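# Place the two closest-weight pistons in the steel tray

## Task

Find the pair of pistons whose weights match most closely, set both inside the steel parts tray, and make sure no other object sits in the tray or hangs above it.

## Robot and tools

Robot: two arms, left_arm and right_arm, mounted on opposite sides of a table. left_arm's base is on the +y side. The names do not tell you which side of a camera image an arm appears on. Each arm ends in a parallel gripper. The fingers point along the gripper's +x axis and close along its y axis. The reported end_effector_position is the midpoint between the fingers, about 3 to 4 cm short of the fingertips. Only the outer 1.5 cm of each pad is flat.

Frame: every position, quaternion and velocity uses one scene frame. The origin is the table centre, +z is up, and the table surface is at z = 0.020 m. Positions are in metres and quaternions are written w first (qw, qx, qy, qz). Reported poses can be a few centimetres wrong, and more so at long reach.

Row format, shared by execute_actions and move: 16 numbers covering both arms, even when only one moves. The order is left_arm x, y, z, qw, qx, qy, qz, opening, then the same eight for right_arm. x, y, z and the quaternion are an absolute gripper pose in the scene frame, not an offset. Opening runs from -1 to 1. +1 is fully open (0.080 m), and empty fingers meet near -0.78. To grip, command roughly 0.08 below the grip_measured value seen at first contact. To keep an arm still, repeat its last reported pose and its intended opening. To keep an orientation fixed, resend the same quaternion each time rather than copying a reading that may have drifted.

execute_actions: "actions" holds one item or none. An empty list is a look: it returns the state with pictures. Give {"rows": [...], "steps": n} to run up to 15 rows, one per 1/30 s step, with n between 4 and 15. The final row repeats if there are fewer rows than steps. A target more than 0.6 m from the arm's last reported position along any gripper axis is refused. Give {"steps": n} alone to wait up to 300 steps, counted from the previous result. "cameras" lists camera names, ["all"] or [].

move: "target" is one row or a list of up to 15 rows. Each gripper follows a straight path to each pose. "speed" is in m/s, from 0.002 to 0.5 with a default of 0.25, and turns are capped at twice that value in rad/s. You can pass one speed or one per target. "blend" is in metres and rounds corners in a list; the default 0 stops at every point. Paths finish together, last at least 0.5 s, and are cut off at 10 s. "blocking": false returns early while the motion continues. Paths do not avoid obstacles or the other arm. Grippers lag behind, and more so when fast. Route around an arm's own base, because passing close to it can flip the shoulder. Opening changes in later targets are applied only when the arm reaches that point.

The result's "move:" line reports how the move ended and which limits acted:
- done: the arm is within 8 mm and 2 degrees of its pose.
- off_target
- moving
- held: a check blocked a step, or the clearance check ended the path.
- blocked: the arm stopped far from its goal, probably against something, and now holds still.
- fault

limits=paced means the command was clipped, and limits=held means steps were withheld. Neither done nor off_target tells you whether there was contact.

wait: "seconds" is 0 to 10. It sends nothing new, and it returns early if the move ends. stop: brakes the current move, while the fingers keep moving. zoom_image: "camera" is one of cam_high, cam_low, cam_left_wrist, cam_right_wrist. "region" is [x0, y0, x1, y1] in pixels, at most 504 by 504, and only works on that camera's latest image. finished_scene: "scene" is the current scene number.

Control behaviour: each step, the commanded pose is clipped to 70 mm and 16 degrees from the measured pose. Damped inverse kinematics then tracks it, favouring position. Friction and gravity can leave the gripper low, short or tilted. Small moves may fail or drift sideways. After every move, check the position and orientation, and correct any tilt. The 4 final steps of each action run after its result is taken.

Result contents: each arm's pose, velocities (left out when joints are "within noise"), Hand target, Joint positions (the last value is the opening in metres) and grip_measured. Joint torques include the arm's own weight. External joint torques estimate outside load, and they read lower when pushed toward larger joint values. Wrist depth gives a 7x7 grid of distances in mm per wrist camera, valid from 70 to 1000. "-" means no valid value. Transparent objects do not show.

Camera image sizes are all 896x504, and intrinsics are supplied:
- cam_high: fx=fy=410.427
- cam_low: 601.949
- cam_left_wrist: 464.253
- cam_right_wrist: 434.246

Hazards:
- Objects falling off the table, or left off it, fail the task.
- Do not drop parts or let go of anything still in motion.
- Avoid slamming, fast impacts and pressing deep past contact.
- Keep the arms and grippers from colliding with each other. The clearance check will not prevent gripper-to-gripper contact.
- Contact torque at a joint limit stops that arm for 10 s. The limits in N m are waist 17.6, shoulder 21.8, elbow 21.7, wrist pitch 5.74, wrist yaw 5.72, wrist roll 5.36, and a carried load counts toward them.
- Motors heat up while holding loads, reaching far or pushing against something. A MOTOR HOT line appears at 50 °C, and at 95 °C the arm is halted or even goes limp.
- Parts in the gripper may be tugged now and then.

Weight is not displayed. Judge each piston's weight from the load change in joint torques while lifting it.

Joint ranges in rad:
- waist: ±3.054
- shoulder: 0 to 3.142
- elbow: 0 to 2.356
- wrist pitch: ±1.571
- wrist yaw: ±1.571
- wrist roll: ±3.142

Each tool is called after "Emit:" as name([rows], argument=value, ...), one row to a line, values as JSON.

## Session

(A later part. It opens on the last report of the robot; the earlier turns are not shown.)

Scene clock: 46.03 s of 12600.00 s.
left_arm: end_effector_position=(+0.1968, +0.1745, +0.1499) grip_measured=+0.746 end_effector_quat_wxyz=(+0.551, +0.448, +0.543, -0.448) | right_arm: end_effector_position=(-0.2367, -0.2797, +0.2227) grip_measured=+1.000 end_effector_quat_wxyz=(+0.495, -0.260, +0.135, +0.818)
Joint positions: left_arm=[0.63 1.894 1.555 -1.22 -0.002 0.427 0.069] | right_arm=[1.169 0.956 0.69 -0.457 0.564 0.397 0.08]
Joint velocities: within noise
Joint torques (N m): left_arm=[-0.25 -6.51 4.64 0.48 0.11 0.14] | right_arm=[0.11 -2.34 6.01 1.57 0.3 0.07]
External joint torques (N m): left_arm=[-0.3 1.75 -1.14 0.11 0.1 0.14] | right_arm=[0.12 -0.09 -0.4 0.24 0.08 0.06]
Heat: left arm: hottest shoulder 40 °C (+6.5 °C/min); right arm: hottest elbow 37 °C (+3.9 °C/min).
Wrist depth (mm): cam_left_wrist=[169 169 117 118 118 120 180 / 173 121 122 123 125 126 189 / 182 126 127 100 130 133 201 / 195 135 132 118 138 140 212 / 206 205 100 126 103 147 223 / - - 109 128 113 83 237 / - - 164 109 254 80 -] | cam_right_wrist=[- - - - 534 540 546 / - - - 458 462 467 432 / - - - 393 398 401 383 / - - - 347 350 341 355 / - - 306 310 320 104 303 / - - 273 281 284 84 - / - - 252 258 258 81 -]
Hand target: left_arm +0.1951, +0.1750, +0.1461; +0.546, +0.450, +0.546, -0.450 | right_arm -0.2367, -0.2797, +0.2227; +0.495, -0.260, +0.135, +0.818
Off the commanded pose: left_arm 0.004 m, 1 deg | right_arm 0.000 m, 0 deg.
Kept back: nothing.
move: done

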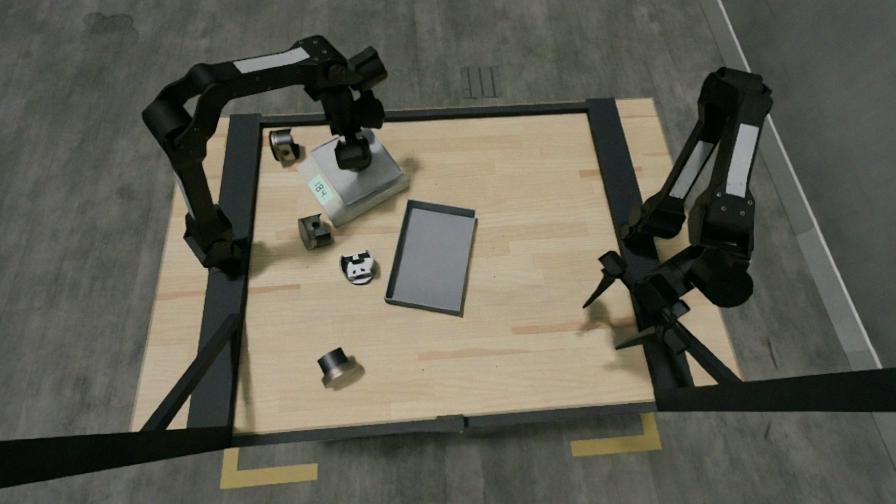

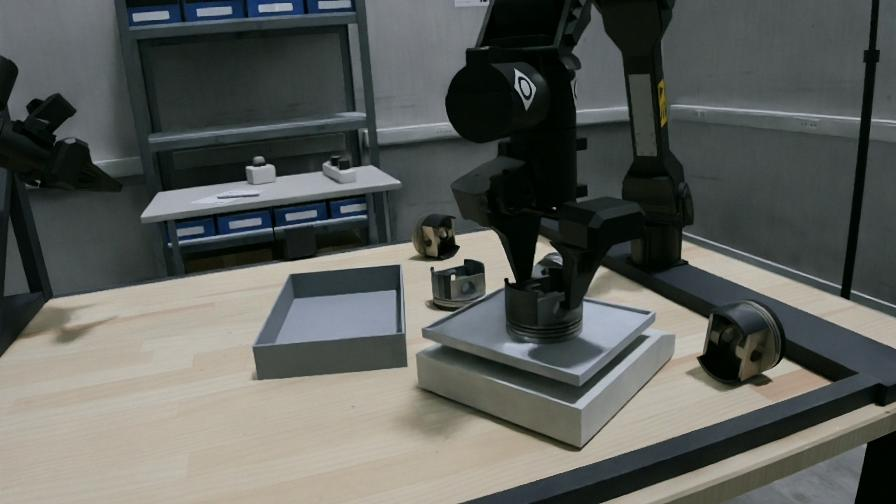

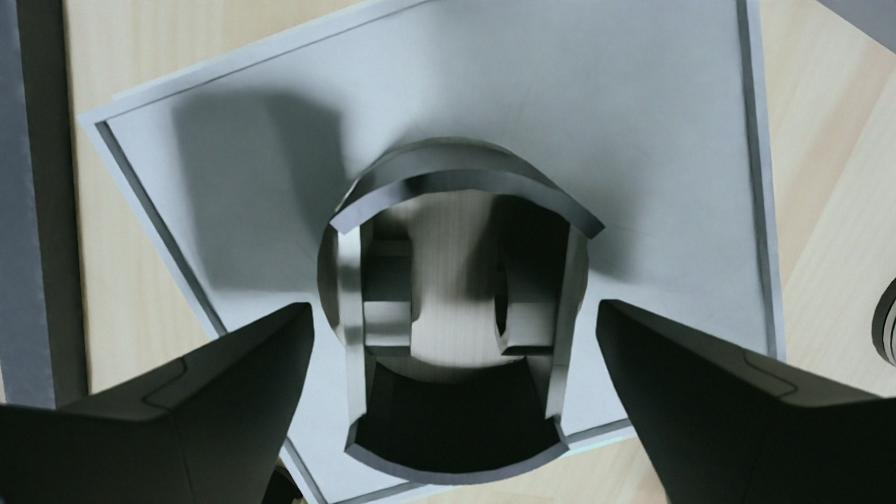

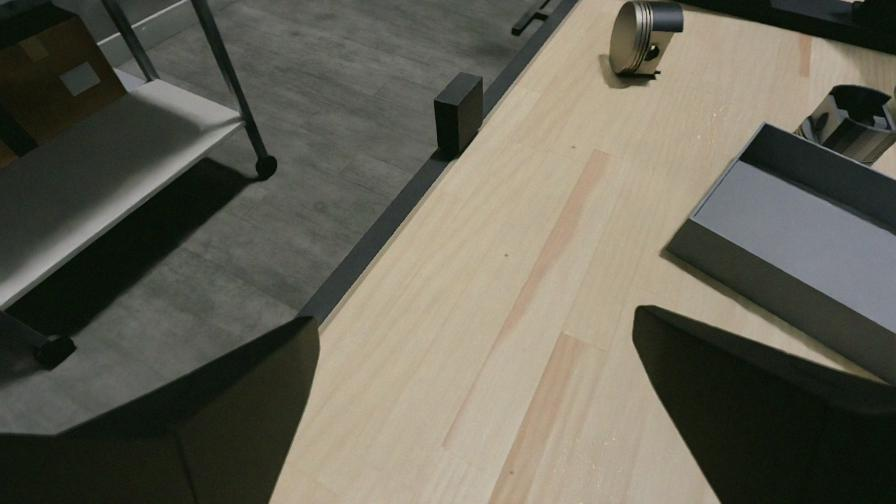

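Emit:
move([
  [0.195, 0.175, 0.146, 0.5456, 0.4498, 0.5456, -0.4498, 0.2, -0.2367, -0.2797, 0.2227, 0.495, -0.26, 0.135, 0.818, 1],
  [0.185, 0.17, 0.19, 0.5456, 0.4498, 0.5456, -0.4498, 0.2, -0.2367, -0.2797, 0.2227, 0.495, -0.26, 0.135, 0.818, 1],
  [-0.075, 0.025, 0.165, 0.4545, 0.5417, 0.4545, -0.5417, 0.2, -0.2367, -0.2797, 0.2227, 0.495, -0.26, 0.135, 0.818, 1],
  [-0.075, 0.025, 0.115, 0.4545, 0.5417, 0.4545, -0.5417, 0.2, -0.2367, -0.2797, 0.2227, 0.495, -0.26, 0.135, 0.818, 1],
], speed=[0.1,0.15,0.25,0.15], blend=[0,0.02,0.03,0])

Scene clock: 49.60 s of 12600.00 s.
left_arm: end_effector_position=(-0.0766, +0.0243, +0.1173) grip_measured=+0.292 end_effector_quat_wxyz=(+0.454, +0.542, +0.451, -0.545) | right_arm: end_effector_position=(-0.2367, -0.2797, +0.2227) grip_measured=+1.000 end_effector_quat_wxyz=(+0.495, -0.260, +0.135, +0.818)
Joint positions: left_arm=[-0.139 2.275 2.003 -1.292 0 0.037 0.048] | right_arm=[1.169 0.956 0.69 -0.457 0.564 0.397 0.08]
Joint velocities: within noise
Joint torques (N m): left_arm=[0.26 -9.25 4.9 0.45 -0.01 -0.13] | right_arm=[0.04 -2.37 6.01 1.55 0.34 0.07]
External joint torques (N m): left_arm=[0.41 1.45 -0.79 0.09 -0.02 -0.13] | right_arm=[0.05 -0.17 -0.33 0.25 0.12 0.07]
Heat: left arm: hottest shoulder 40 °C (+6.0 °C/min); right arm: hottest elbow 37 °C (+3.6 °C/min).
Wrist depth (mm): cam_left_wrist=[- 135 136 138 140 138 144 / 140 142 144 145 147 137 154 / 149 150 150 100 154 136 163 / 159 158 120 118 162 152 173 / 166 168 102 126 104 173 185 / - - 105 128 109 - 194 / - - 153 109 159 - -] | cam_right_wrist=[- - - - 533 541 263 / - - - 459 456 467 283 / - - - 396 399 398 323 / - - - 348 350 338 326 / - - 309 312 322 104 307 / - - 275 280 282 84 - / - - 251 256 258 81 -]
Hand target: left_arm -0.0750, +0.0251, +0.1149; +0.454, +0.542, +0.455, -0.542 | right_arm -0.2367, -0.2797, +0.2227; +0.495, -0.260, +0.135, +0.818
Off the commanded pose: left_arm 0.003 m, 1 deg | right_arm 0.000 m, 0 deg.
Kept back: nothing.
move: done; blend cut to 0.025 m at target 3

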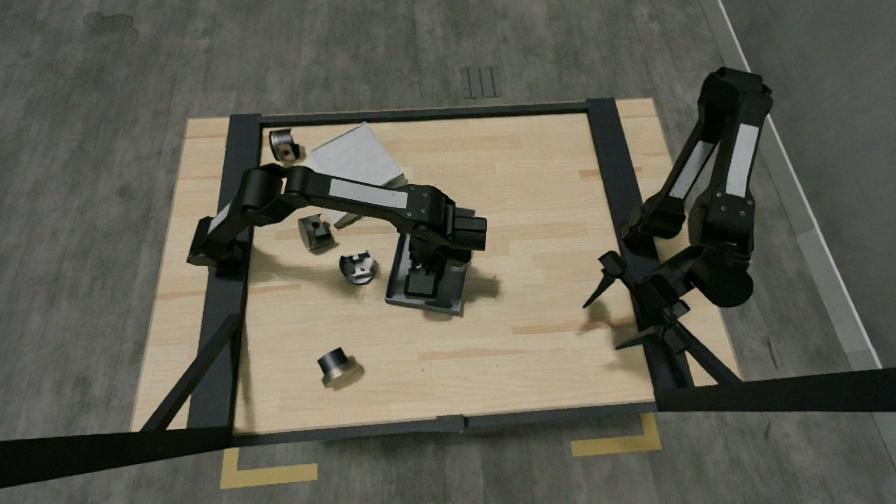

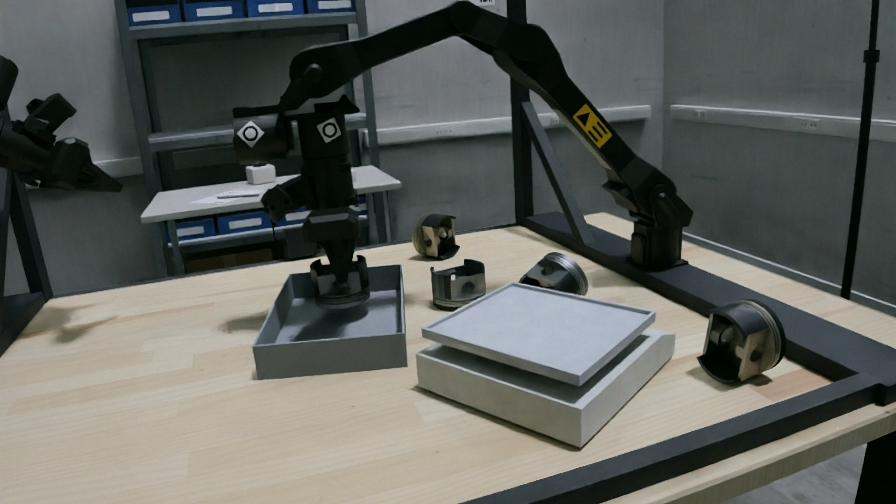

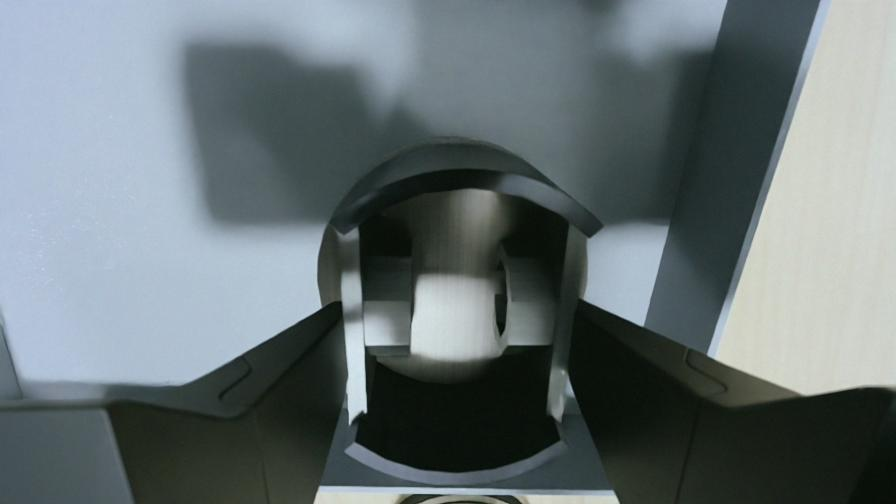

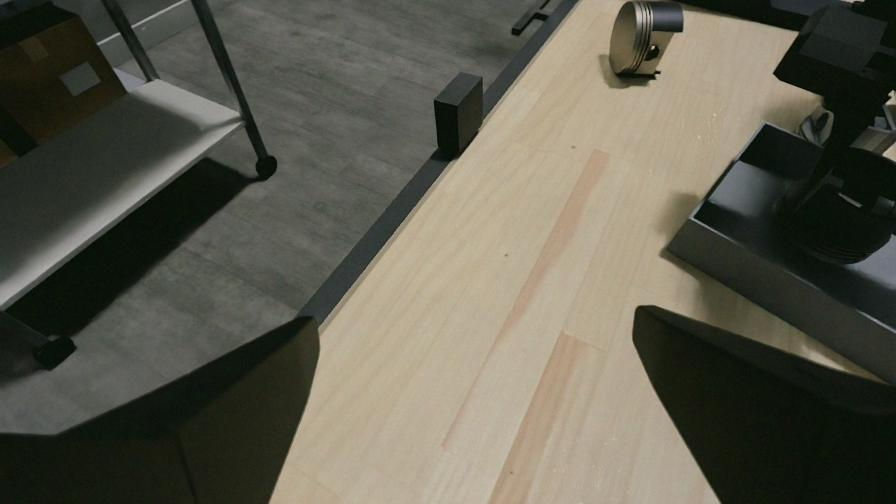

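Emit:
move([
  [-0.073, 0.025, 0.097, 0.4545, 0.5417, 0.4545, -0.5417, 0.2, -0.2367, -0.2797, 0.2227, 0.495, -0.26, 0.135, 0.818, 1],
  [-0.073, 0.025, 0.0855, 0.4545, 0.5417, 0.4545, -0.5417, 0.2, -0.2367, -0.2797, 0.2227, 0.495, -0.26, 0.135, 0.818, 1],
  [-0.073, 0.025, 0.0855, 0.4545, 0.5417, 0.4545, -0.5417, 0.7, -0.2367, -0.2797, 0.2227, 0.495, -0.26, 0.135, 0.818, 1],
], speed=[0.1,0.05,0.1], cameras=["cam_low"])

Emit:
move([
  [-0.073, 0.027, 0.16, 0.4545, 0.5417, 0.4545, -0.5417, 0.7, -0.2367, -0.2797, 0.2227, 0.495, -0.26, 0.135, 0.818, 1],
  [0.02, 0.265, 0.2, 0.5, 0.5, 0.5, -0.5, 1, -0.2367, -0.2797, 0.2227, 0.495, -0.26, 0.135, 0.818, 1],
], speed=[0.15,0.3], blend=[0.03,0])

Scene clock: 51.40 s of 12600.00 s.
left_arm: end_effector_position=(-0.0748, +0.0225, +0.0926) grip_measured=+0.696 end_effector_quat_wxyz=(+0.458, +0.537, +0.449, -0.547) | right_arm: end_effector_position=(-0.2367, -0.2797, +0.2227) grip_measured=+1.000 end_effector_quat_wxyz=(+0.495, -0.260, +0.135, +0.818)
Joint positions: left_arm=[-0.135 2.278 1.909 -1.182 0 0.037 0.066] | right_arm=[1.169 0.956 0.69 -0.457 0.564 0.397 0.08]
Joint velocities: within noise
Joint torques (N m): left_arm=[0.25 -8.3 4.36 0.48 -0.01 0.03] | right_arm=[-0.06 -2.44 5.96 1.58 0.33 0.04]
External joint torques (N m): left_arm=[0.19 2.49 -1.4 0.09 0 0.03] | right_arm=[-0.03 -0.21 -0.44 0.26 0.11 0.04]
Heat: left arm: hottest shoulder 41 °C (+7.0 °C/min); right arm: hottest elbow 37 °C (+3.5 °C/min).
Wrist depth (mm): cam_left_wrist=[- 115 115 116 117 119 109 / 118 119 122 123 126 125 103 / 125 125 126 99 129 131 107 / 133 133 131 117 138 137 117 / 139 140 100 125 102 122 154 / - - 105 128 113 82 162 / - - 150 108 162 83 -] | cam_right_wrist=[- - - - 533 538 551 / - - - 457 464 466 275 / - - - 396 397 401 350 / - - - 351 353 340 329 / - - 307 311 319 104 304 / - - 275 280 282 85 - / - - 250 256 259 81 -]
Hand target: left_arm -0.0730, +0.0251, +0.0856; +0.455, +0.542, +0.455, -0.542 | right_arm -0.2367, -0.2797, +0.2227; +0.495, -0.260, +0.135, +0.818
Off the commanded pose: left_arm 0.008 m, 1 deg | right_arm 0.000 m, 0 deg.
Kept back: nothing.
move: done
Images, in order (width x height): cam_low 896x504.

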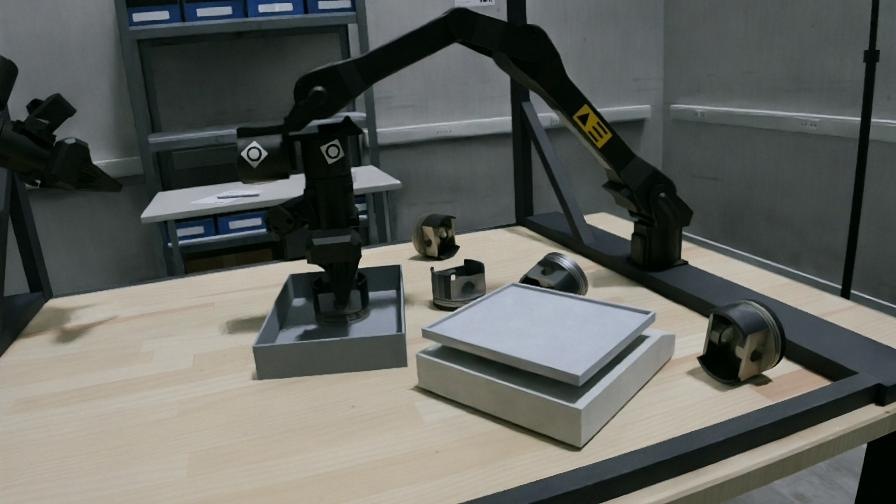

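Scene clock: 53.77 s of 12600.00 s.
left_arm: end_effector_position=(+0.0196, +0.2622, +0.2015) grip_measured=+1.000 end_effector_quat_wxyz=(+0.502, +0.499, +0.498, -0.501) | right_arm: end_effector_position=(-0.2367, -0.2797, +0.2227) grip_measured=+1.000 end_effector_quat_wxyz=(+0.495, -0.260, +0.135, +0.818)
Joint positions: left_arm=[0.163 1.31 1.157 -1.412 0 0.158 0.08] | right_arm=[1.169 0.956 0.69 -0.457 0.564 0.397 0.08]
Joint velocities: within noise
Joint torques (N m): left_arm=[0.3 -3.62 4.31 0.31 0.02 0.15] | right_arm=[0.07 -2.4 6.04 1.58 0.37 0.08]
External joint torques (N m): left_arm=[0.3 0.19 -1.47 -0.04 0.02 0.15] | right_arm=[0.08 -0.17 -0.34 0.27 0.14 0.07]
Heat: left arm: hottest shoulder 41 °C (+6.7 °C/min); right arm: hottest elbow 37 °C (+3.3 °C/min).
Wrist depth (mm): cam_left_wrist=[162 163 217 224 212 226 232 / 170 191 204 235 239 242 244 / 201 208 241 233 252 255 258 / 219 256 256 198 267 270 275 / 266 266 274 280 281 279 293 / - - 292 298 304 88 - / - - 289 290 296 79 -] | cam_right_wrist=[- - - - 526 537 549 / - - - 461 459 464 429 / - - - 394 401 401 373 / - - - 350 352 338 330 / - - 308 312 318 104 304 / - - 275 283 280 84 - / - - 251 256 257 81 -]
Hand target: left_arm +0.0200, +0.2650, +0.2000; +0.500, +0.500, +0.500, -0.500 | right_arm -0.2367, -0.2797, +0.2227; +0.495, -0.260, +0.135, +0.818
Off the commanded pose: left_arm 0.003 m, 0 deg | right_arm 0.000 m, 0 deg.
Kept back: nothing.
move: done

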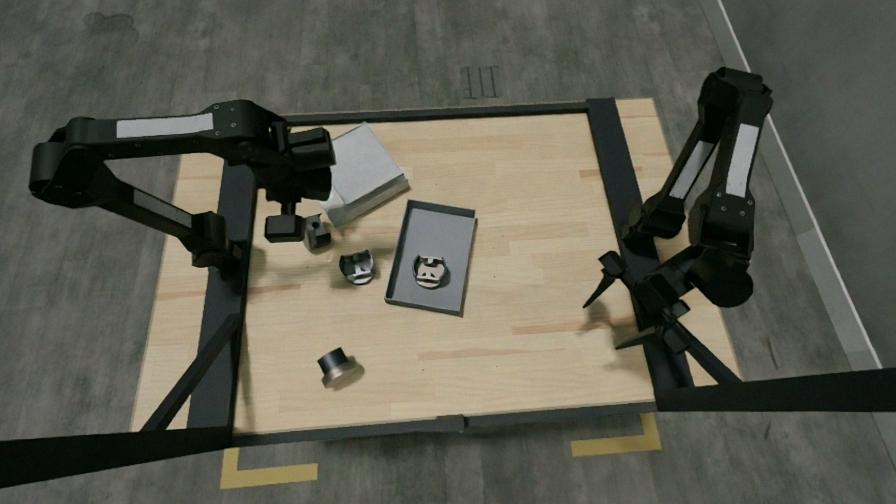

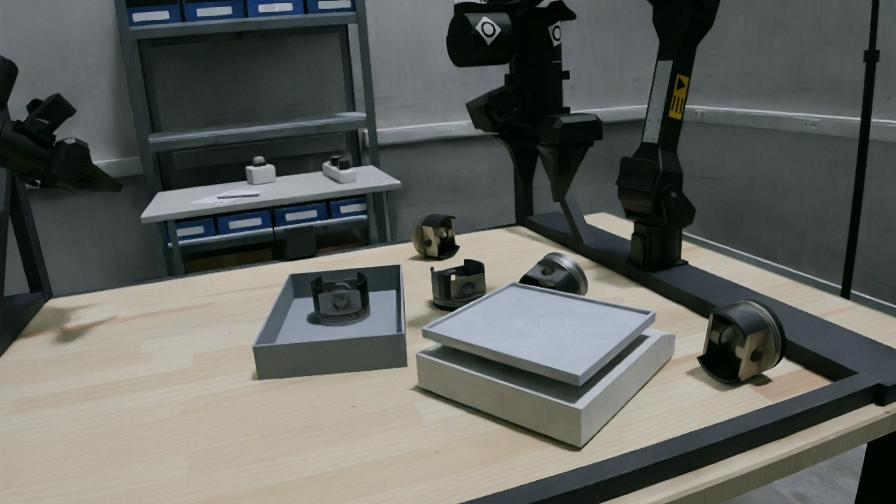

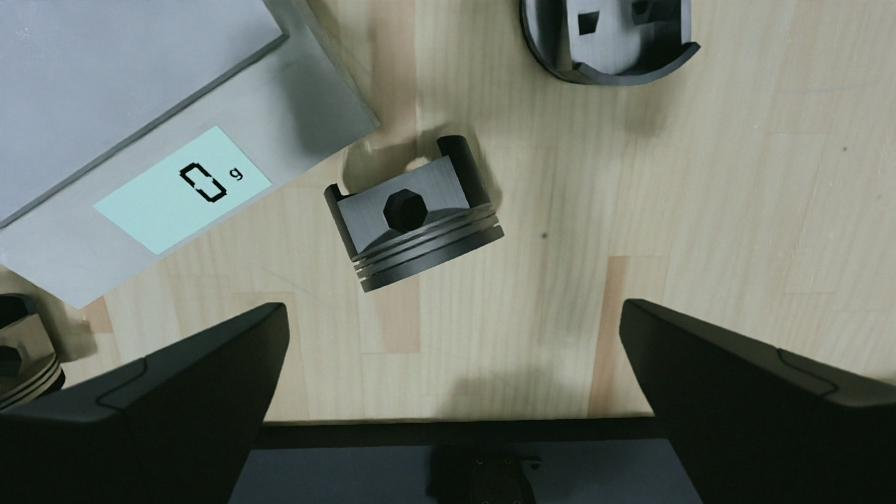

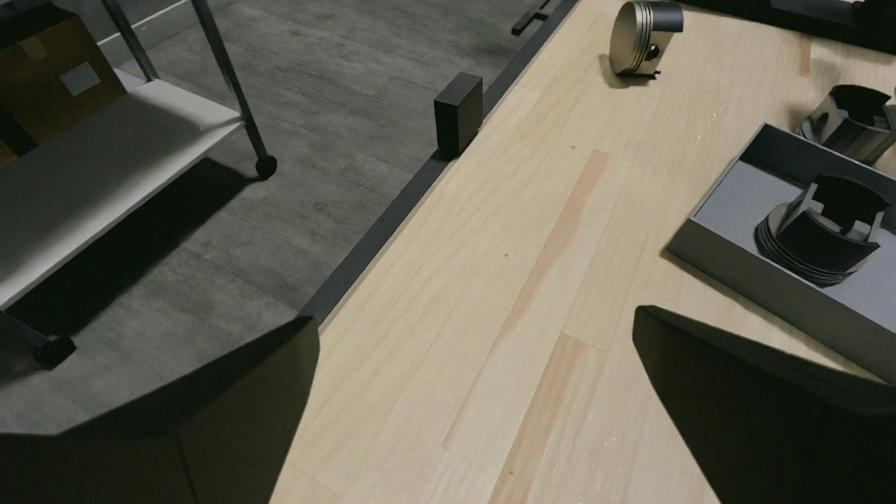

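Emit:
move([
  [0.041, 0.273, 0.125, 0.5897, 0.3903, 0.5897, -0.3903, 1, -0.2367, -0.2797, 0.2227, 0.495, -0.26, 0.135, 0.818, 1],
], speed=[0.2], cameras=["cam_low","cam_left_wrist"])

Scene clock: 55.77 s of 12600.00 s.
left_arm: end_effector_position=(+0.0409, +0.2703, +0.1287) grip_measured=+1.000 end_effector_quat_wxyz=(+0.592, +0.389, +0.584, -0.396) | right_arm: end_effector_position=(-0.2367, -0.2797, +0.2227) grip_measured=+1.000 end_effector_quat_wxyz=(+0.495, -0.260, +0.135, +0.818)
Joint positions: left_arm=[0.274 1.305 0.864 -1.115 0 -0.124 0.08] | right_arm=[1.169 0.956 0.69 -0.457 0.564 0.397 0.08]
Joint velocities: within noise
Joint torques (N m): left_arm=[0.37 -2.15 4.22 0.51 0.01 -0.13] | right_arm=[0.05 -2.39 6.04 1.57 0.32 0.06]
External joint torques (N m): left_arm=[0.36 1.5 -1.43 0.15 0.02 -0.13] | right_arm=[0.04 -0.18 -0.33 0.26 0.1 0.06]
Heat: left arm: hottest shoulder 41 °C (+6.5 °C/min); right arm: hottest elbow 37 °C (+3.2 °C/min).
Wrist depth (mm): cam_left_wrist=[118 119 124 130 159 159 144 / 129 131 134 142 168 162 143 / 168 171 171 173 176 179 149 / 178 180 181 127 130 191 192 / 189 187 188 122 130 195 205 / - - 205 207 212 93 - / - - 218 223 227 79 -] | cam_right_wrist=[- - - - 534 537 539 / - - - 462 463 470 430 / - - - 398 400 399 370 / - - - 349 354 338 329 / - - 308 311 319 104 305 / - - 275 282 283 85 - / - - 252 258 258 81 -]
Hand target: left_arm +0.0410, +0.2730, +0.1250; +0.590, +0.390, +0.590, -0.390 | right_arm -0.2367, -0.2797, +0.2227; +0.495, -0.260, +0.135, +0.818
Off the commanded pose: left_arm 0.005 m, 1 deg | right_arm 0.000 m, 0 deg.
Kept back: nothing.
move: done
Images, in order (width x height): cam_low 896x504, cam_left_wrist 896x504.

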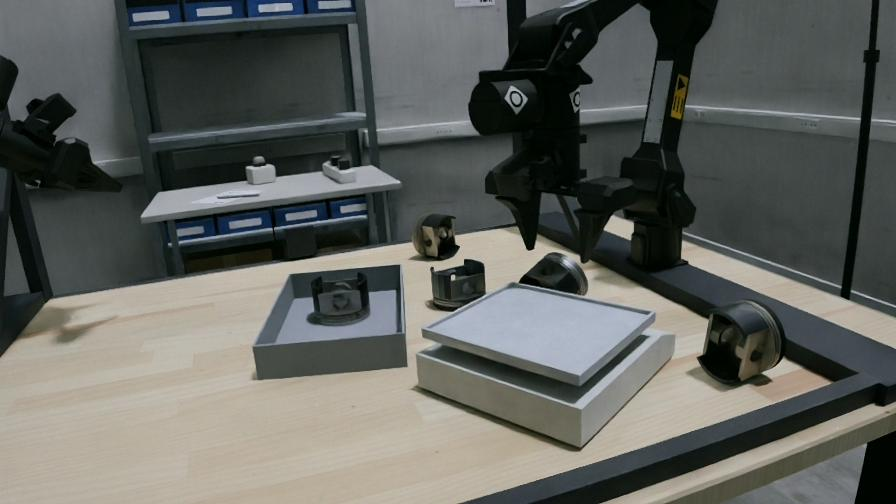

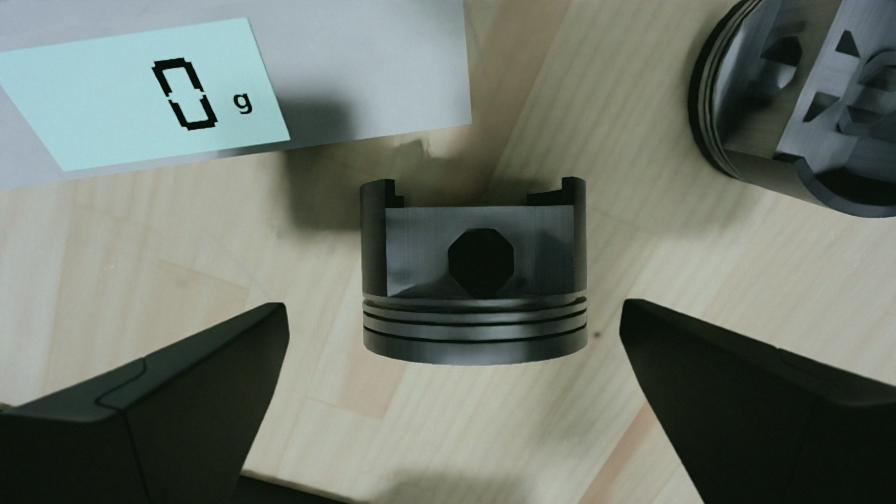

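Emit:
move([
  [0.032, 0.2757, 0.105, 0.5897, 0.3903, 0.5897, -0.3903, 1, -0.2367, -0.2797, 0.2227, 0.495, -0.26, 0.135, 0.818, 1],
], speed=[0.1], cameras=["cam_left_wrist"])

Scene clock: 56.80 s of 12600.00 s.
left_arm: end_effector_position=(+0.0334, +0.2732, +0.1086) grip_measured=+1.000 end_effector_quat_wxyz=(+0.593, +0.387, +0.586, -0.394) | right_arm: end_effector_position=(-0.2367, -0.2797, +0.2227) grip_measured=+1.000 end_effector_quat_wxyz=(+0.495, -0.260, +0.135, +0.818)
Joint positions: left_arm=[0.241 1.307 0.783 -1.032 0 -0.165 0.08] | right_arm=[1.169 0.956 0.69 -0.457 0.564 0.397 0.08]
Joint velocities: within noise
Joint torques (N m): left_arm=[-0.44 -2.07 4.13 0.5 0 -0.14] | right_arm=[0.08 -2.45 6.04 1.61 0.33 0.06]
External joint torques (N m): left_arm=[-0.43 1.52 -1.45 0.13 0.01 -0.14] | right_arm=[0.07 -0.19 -0.42 0.27 0.11 0.06]
Heat: left arm: hottest shoulder 41 °C (+6.3 °C/min); right arm: hottest elbow 37 °C (+3.2 °C/min).
Wrist depth (mm): cam_left_wrist=[- 104 108 112 141 141 125 / - 115 119 147 148 148 122 / 150 151 150 153 154 159 132 / 157 159 157 113 108 168 171 / 166 165 111 98 108 173 182 / - - 182 101 186 93 - / - - 194 198 201 79 -] | cam_right_wrist=[- - - - 534 542 540 / - - - 460 459 468 426 / - - - 400 401 402 373 / - - - 348 350 342 331 / - - 309 313 320 104 306 / - - 275 282 283 84 - / - - 251 257 259 81 -]
Hand target: left_arm +0.0320, +0.2757, +0.1051; +0.590, +0.390, +0.590, -0.390 | right_arm -0.2367, -0.2797, +0.2227; +0.495, -0.260, +0.135, +0.818
Off the commanded pose: left_arm 0.005 m, 1 deg | right_arm 0.000 m, 0 deg.
Kept back: nothing.
move: done
Images, in order (width x height): cam_left_wrist 896x504.

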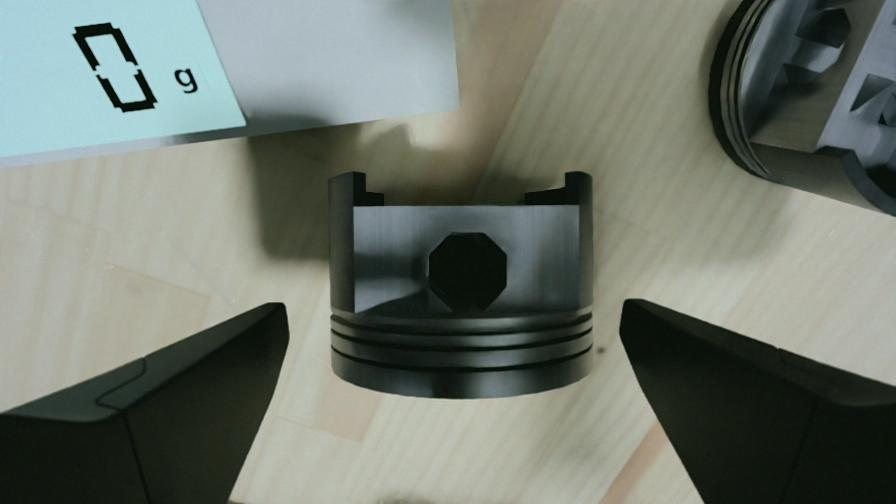

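Emit:
move([
  [0.0296, 0.2748, 0.102, 0.5897, 0.3903, 0.5897, -0.3903, 1, -0.2367, -0.2797, 0.2227, 0.495, -0.26, 0.135, 0.818, 1],
  [0.0296, 0.2748, 0.081, 0.5897, 0.3903, 0.5897, -0.3903, 1, -0.2367, -0.2797, 0.2227, 0.495, -0.26, 0.135, 0.818, 1],
  [0.0296, 0.2748, 0.081, 0.5897, 0.3903, 0.5897, -0.3903, 0.6, -0.2367, -0.2797, 0.2227, 0.495, -0.26, 0.135, 0.818, 1],
], speed=[0.08,0.06,0.1], cameras=["cam_left_wrist","cam_low"])

Scene clock: 58.33 s of 12600.00 s.
left_arm: end_effector_position=(+0.0311, +0.2718, +0.0845) grip_measured=+0.777 end_effector_quat_wxyz=(+0.594, +0.387, +0.586, -0.394) | right_arm: end_effector_position=(-0.2367, -0.2797, +0.2227) grip_measured=+1.000 end_effector_quat_wxyz=(+0.495, -0.260, +0.135, +0.818)
Joint positions: left_arm=[0.228 1.346 0.71 -0.919 0 -0.178 0.07] | right_arm=[1.169 0.956 0.69 -0.457 0.564 0.397 0.08]
Joint velocities: within noise
Joint torques (N m): left_arm=[-0.41 -2.09 3.97 0.48 0.01 -0.12] | right_arm=[-0.08 -2.3 6.16 1.58 0.31 0.04]
External joint torques (N m): left_arm=[-0.41 1.6 -1.42 0.11 0.02 -0.12] | right_arm=[-0.09 -0.08 -0.24 0.26 0.09 0.04]
Heat: left arm: hottest shoulder 40 °C (+5.1 °C/min); right arm: hottest elbow 37 °C (+3.1 °C/min).
Wrist depth (mm): cam_left_wrist=[- 86 88 118 119 121 107 / - 93 96 124 125 126 110 / 127 127 128 130 132 134 115 / 132 134 84 135 131 142 144 / 142 140 84 118 86 147 153 / - - 85 76 80 86 - / - - 87 - 88 81 -] | cam_right_wrist=[- - - - 527 539 543 / - - - 460 468 473 427 / - - - 395 398 404 370 / - - - 349 353 339 328 / - - 308 311 322 104 306 / - - 273 279 281 84 - / - - 253 257 258 81 -]
Hand target: left_arm +0.0296, +0.2749, +0.0811; +0.590, +0.390, +0.590, -0.390 | right_arm -0.2367, -0.2797, +0.2227; +0.495, -0.260, +0.135, +0.818
Off the commanded pose: left_arm 0.005 m, 1 deg | right_arm 0.000 m, 0 deg.
Kept back: nothing.
move: done
Images, in order (width x height): cam_low 896x504, cam_left_wrist 896x504.

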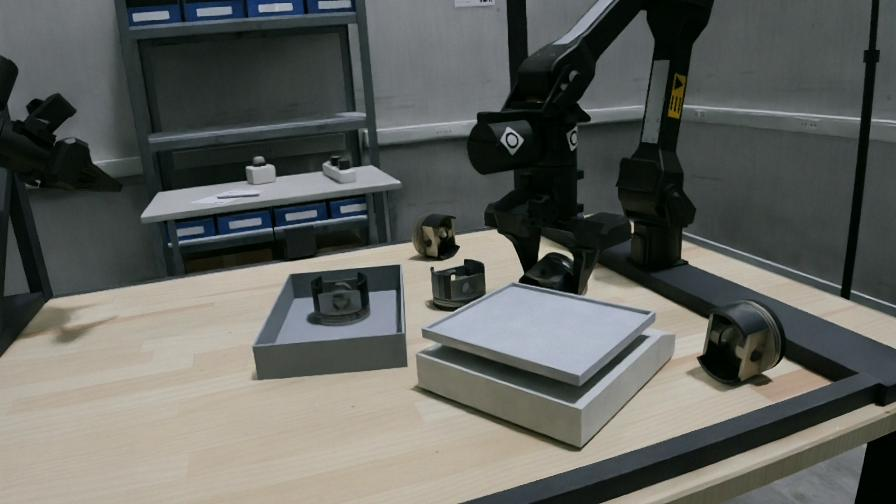

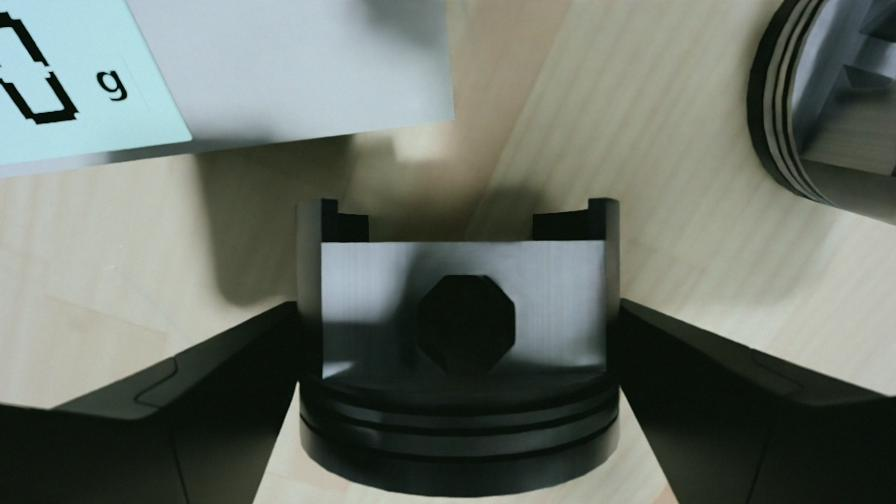

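Emit:
move([
  [0.0296, 0.2748, 0.15, 0.5897, 0.3903, 0.5897, -0.3903, 0.6, -0.2367, -0.2797, 0.2227, 0.495, -0.26, 0.135, 0.818, 1],
  [0.025, 0.15, 0.19, 0.6896, 0.1564, 0.6896, -0.1564, 0.6, -0.2367, -0.2797, 0.2227, 0.495, -0.26, 0.135, 0.818, 1],
  [0.022, 0.006, 0.16, 0.7044, 0.0616, 0.7044, -0.0616, 0.6, -0.2367, -0.2797, 0.2227, 0.495, -0.26, 0.135, 0.818, 1],
  [0.022, 0.006, 0.125, 0.7044, 0.0616, 0.7044, -0.0616, 0.6, -0.2367, -0.2797, 0.2227, 0.495, -0.26, 0.135, 0.818, 1],
], speed=[0.12,0.2,0.2,0.12], blend=[0.02,0.03,0.02,0])

Emit:
zoom_image(camera="cam_low", region=[240, 180, 500, 400])

Scene clock: 62.50 s of 12600.00 s.
left_arm: end_effector_position=(+0.0235, +0.0050, +0.1291) grip_measured=+0.777 end_effector_quat_wxyz=(+0.705, +0.058, +0.704, -0.066) | right_arm: end_effector_position=(-0.2367, -0.2797, +0.2227) grip_measured=+1.000 end_effector_quat_wxyz=(+0.495, -0.260, +0.135, +0.818)
Joint positions: left_arm=[0.084 2.356 2.187 -1.391 0 -1.317 0.07] | right_arm=[1.169 0.956 0.69 -0.457 0.564 0.397 0.08]
Joint velocities: within noise
Joint torques (N m): left_arm=[-0.31 -9.34 4.7 0.42 -0.04 -0.13] | right_arm=[-0.09 -2.35 6.05 1.59 0.34 0.1]
External joint torques (N m): left_arm=[-0.33 1.88 -1.02 0.08 0.02 -0.13] | right_arm=[-0.1 -0.11 -0.38 0.25 0.12 0.1]
Heat: left arm: hottest shoulder 41 °C (+6.1 °C/min); right arm: hottest elbow 38 °C (+4.0 °C/min).
Wrist depth (mm): cam_left_wrist=[148 147 148 149 151 153 154 / 155 153 155 156 157 156 160 / 164 161 163 165 166 163 171 / 174 172 83 170 126 170 181 / 184 183 84 118 85 149 193 / - - 84 77 81 86 - / - - 87 - 89 81 -] | cam_right_wrist=[- - - - 532 540 543 / - - - 462 466 473 431 / - - - 395 398 402 371 / - - - 347 353 338 329 / - - 309 312 320 104 305 / - - 273 281 282 84 - / - - 251 258 258 81 -]
Hand target: left_arm +0.0220, +0.0060, +0.1251; +0.704, +0.062, +0.704, -0.062 | right_arm -0.2367, -0.2797, +0.2227; +0.495, -0.260, +0.135, +0.818
Off the commanded pose: left_arm 0.004 m, 1 deg | right_arm 0.000 m, 0 deg.
Kept back: nothing.
move: done; blend cut to 0.0175 m at target 3

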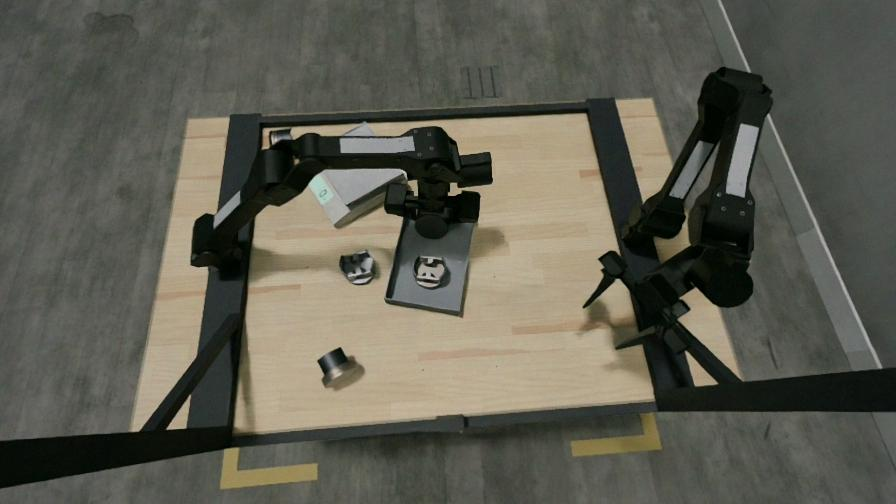

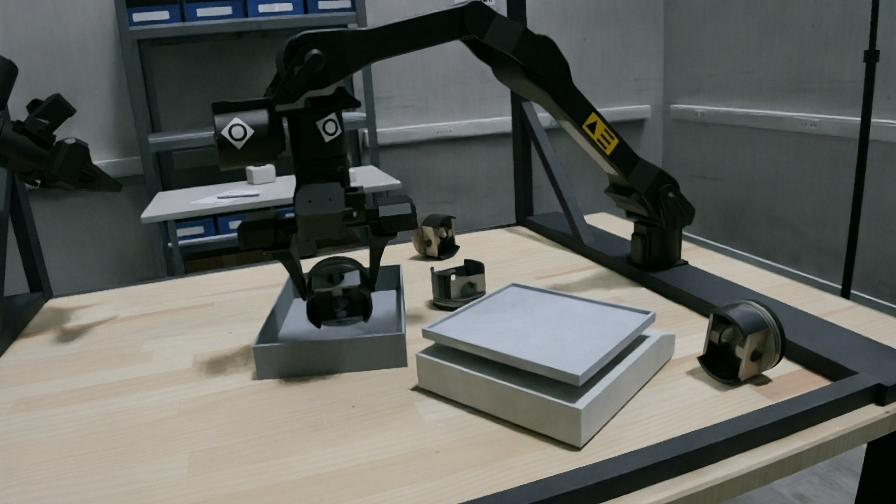

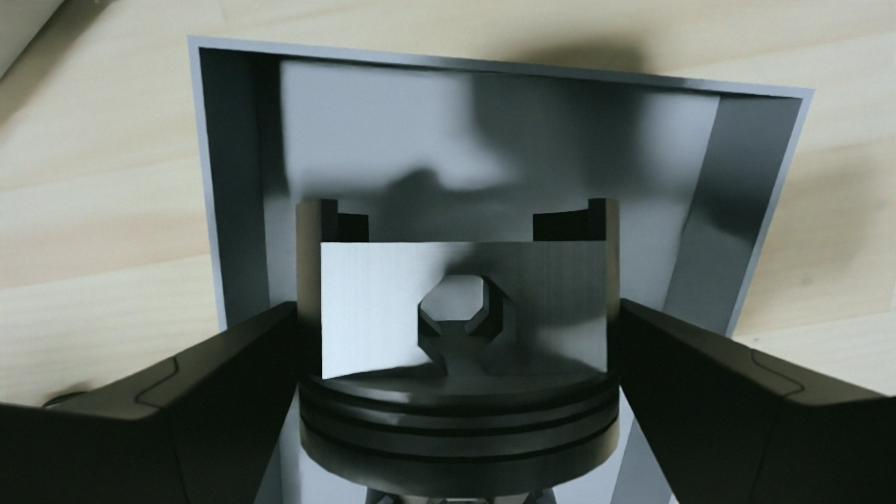

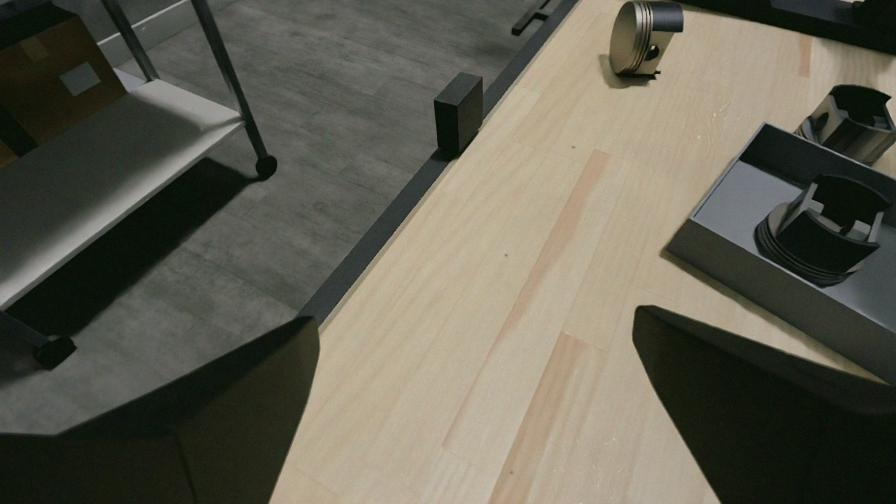

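Scaled by 1.938.

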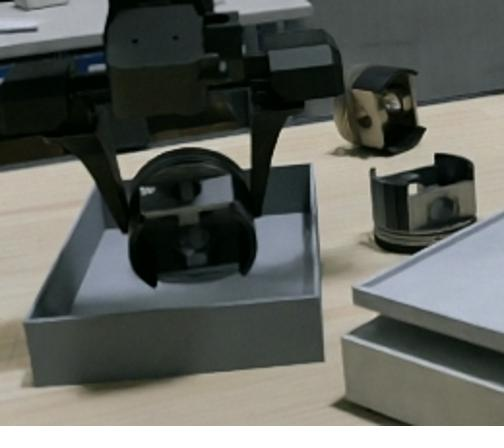

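Emit:
move([
  [0.022, 0.004, 0.094, 0.7044, 0.0616, 0.7044, -0.0616, 0.6, -0.2367, -0.2797, 0.2227, 0.495, -0.26, 0.135, 0.818, 1],
  [0.022, 0.004, 0.083, 0.7044, 0.0616, 0.7044, -0.0616, 0.6, -0.2367, -0.2797, 0.2227, 0.495, -0.26, 0.135, 0.818, 1],
], speed=[0.1,0.04], cameras=["cam_low","cam_left_wrist"])

Emit:
zoom_image(camera="cam_low", region=[240, 180, 500, 400])

Scene clock: 63.70 s of 12600.00 s.
left_arm: end_effector_position=(+0.0231, +0.0015, +0.0921) grip_measured=+0.777 end_effector_quat_wxyz=(+0.705, +0.055, +0.704, -0.069) | right_arm: end_effector_position=(-0.2367, -0.2797, +0.2227) grip_measured=+1.000 end_effector_quat_wxyz=(+0.495, -0.260, +0.135, +0.818)
Joint positions: left_arm=[0.082 2.365 2.056 -1.243 0.001 -1.318 0.07] | right_arm=[1.169 0.956 0.69 -0.457 0.564 0.397 0.08]
Joint velocities: within noise
Joint torques (N m): left_arm=[-0.26 -8.81 3.51 0.95 -0.08 -0.1] | right_arm=[0.01 -2.56 5.94 1.6 0.3 0.06]
External joint torques (N m): left_arm=[-0.28 2.48 -2.25 0.59 -0.02 -0.11] | right_arm=[0 -0.33 -0.48 0.26 0.08 0.05]
Heat: left arm: hottest shoulder 41 °C (+6.0 °C/min); right arm: hottest elbow 38 °C (+3.0 °C/min).
Wrist depth (mm): cam_left_wrist=[- 116 117 118 120 122 122 / - 119 123 123 126 127 120 / - 125 127 130 131 133 108 / - 132 89 135 131 138 117 / 146 108 84 117 85 128 152 / - - 86 78 82 85 - / - - 87 - 89 81 -] | cam_right_wrist=[- - - - 533 536 547 / - - - 462 464 469 428 / - - - 396 399 405 371 / - - - 349 356 339 330 / - - 310 313 319 104 304 / - - 274 282 282 84 - / - - 251 256 257 81 -]
Hand target: left_arm +0.0221, +0.0041, +0.0832; +0.704, +0.062, +0.704, -0.062 | right_arm -0.2367, -0.2797, +0.2227; +0.495, -0.260, +0.135, +0.818
Off the commanded pose: left_arm 0.010 m, 1 deg | right_arm 0.000 m, 0 deg.
Kept back: nothing.
move: off_target (left_arm)
Images, in order (width x height): cam_low 896x504, cam_left_wrist 896x504.

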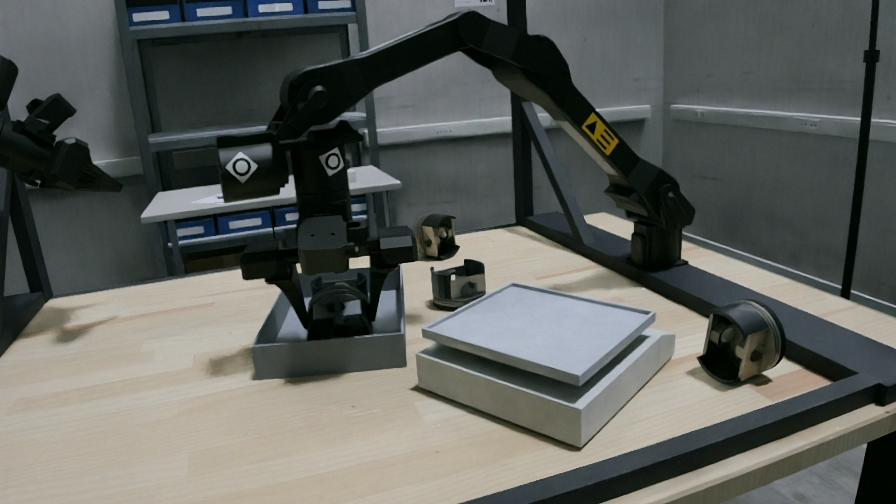

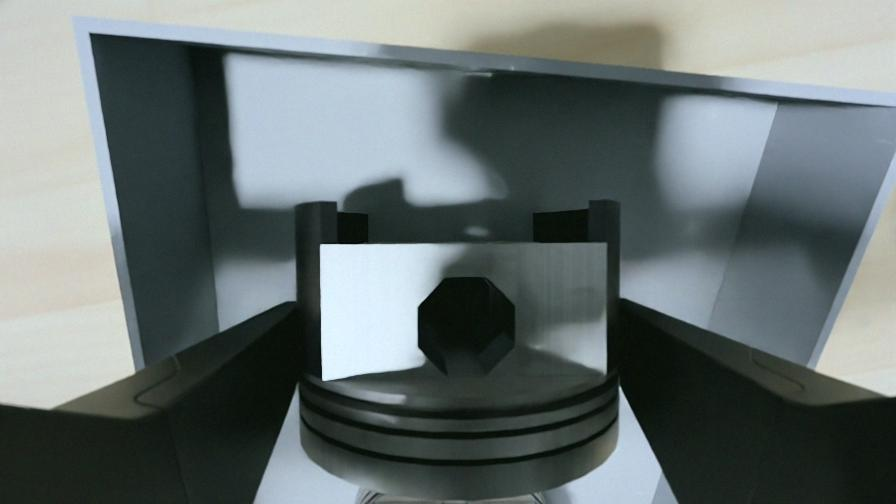

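Scaled by 1.938.

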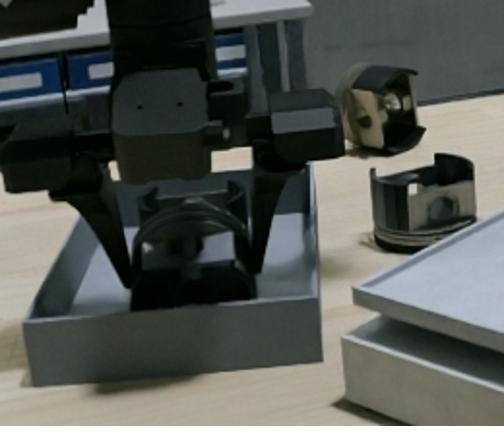

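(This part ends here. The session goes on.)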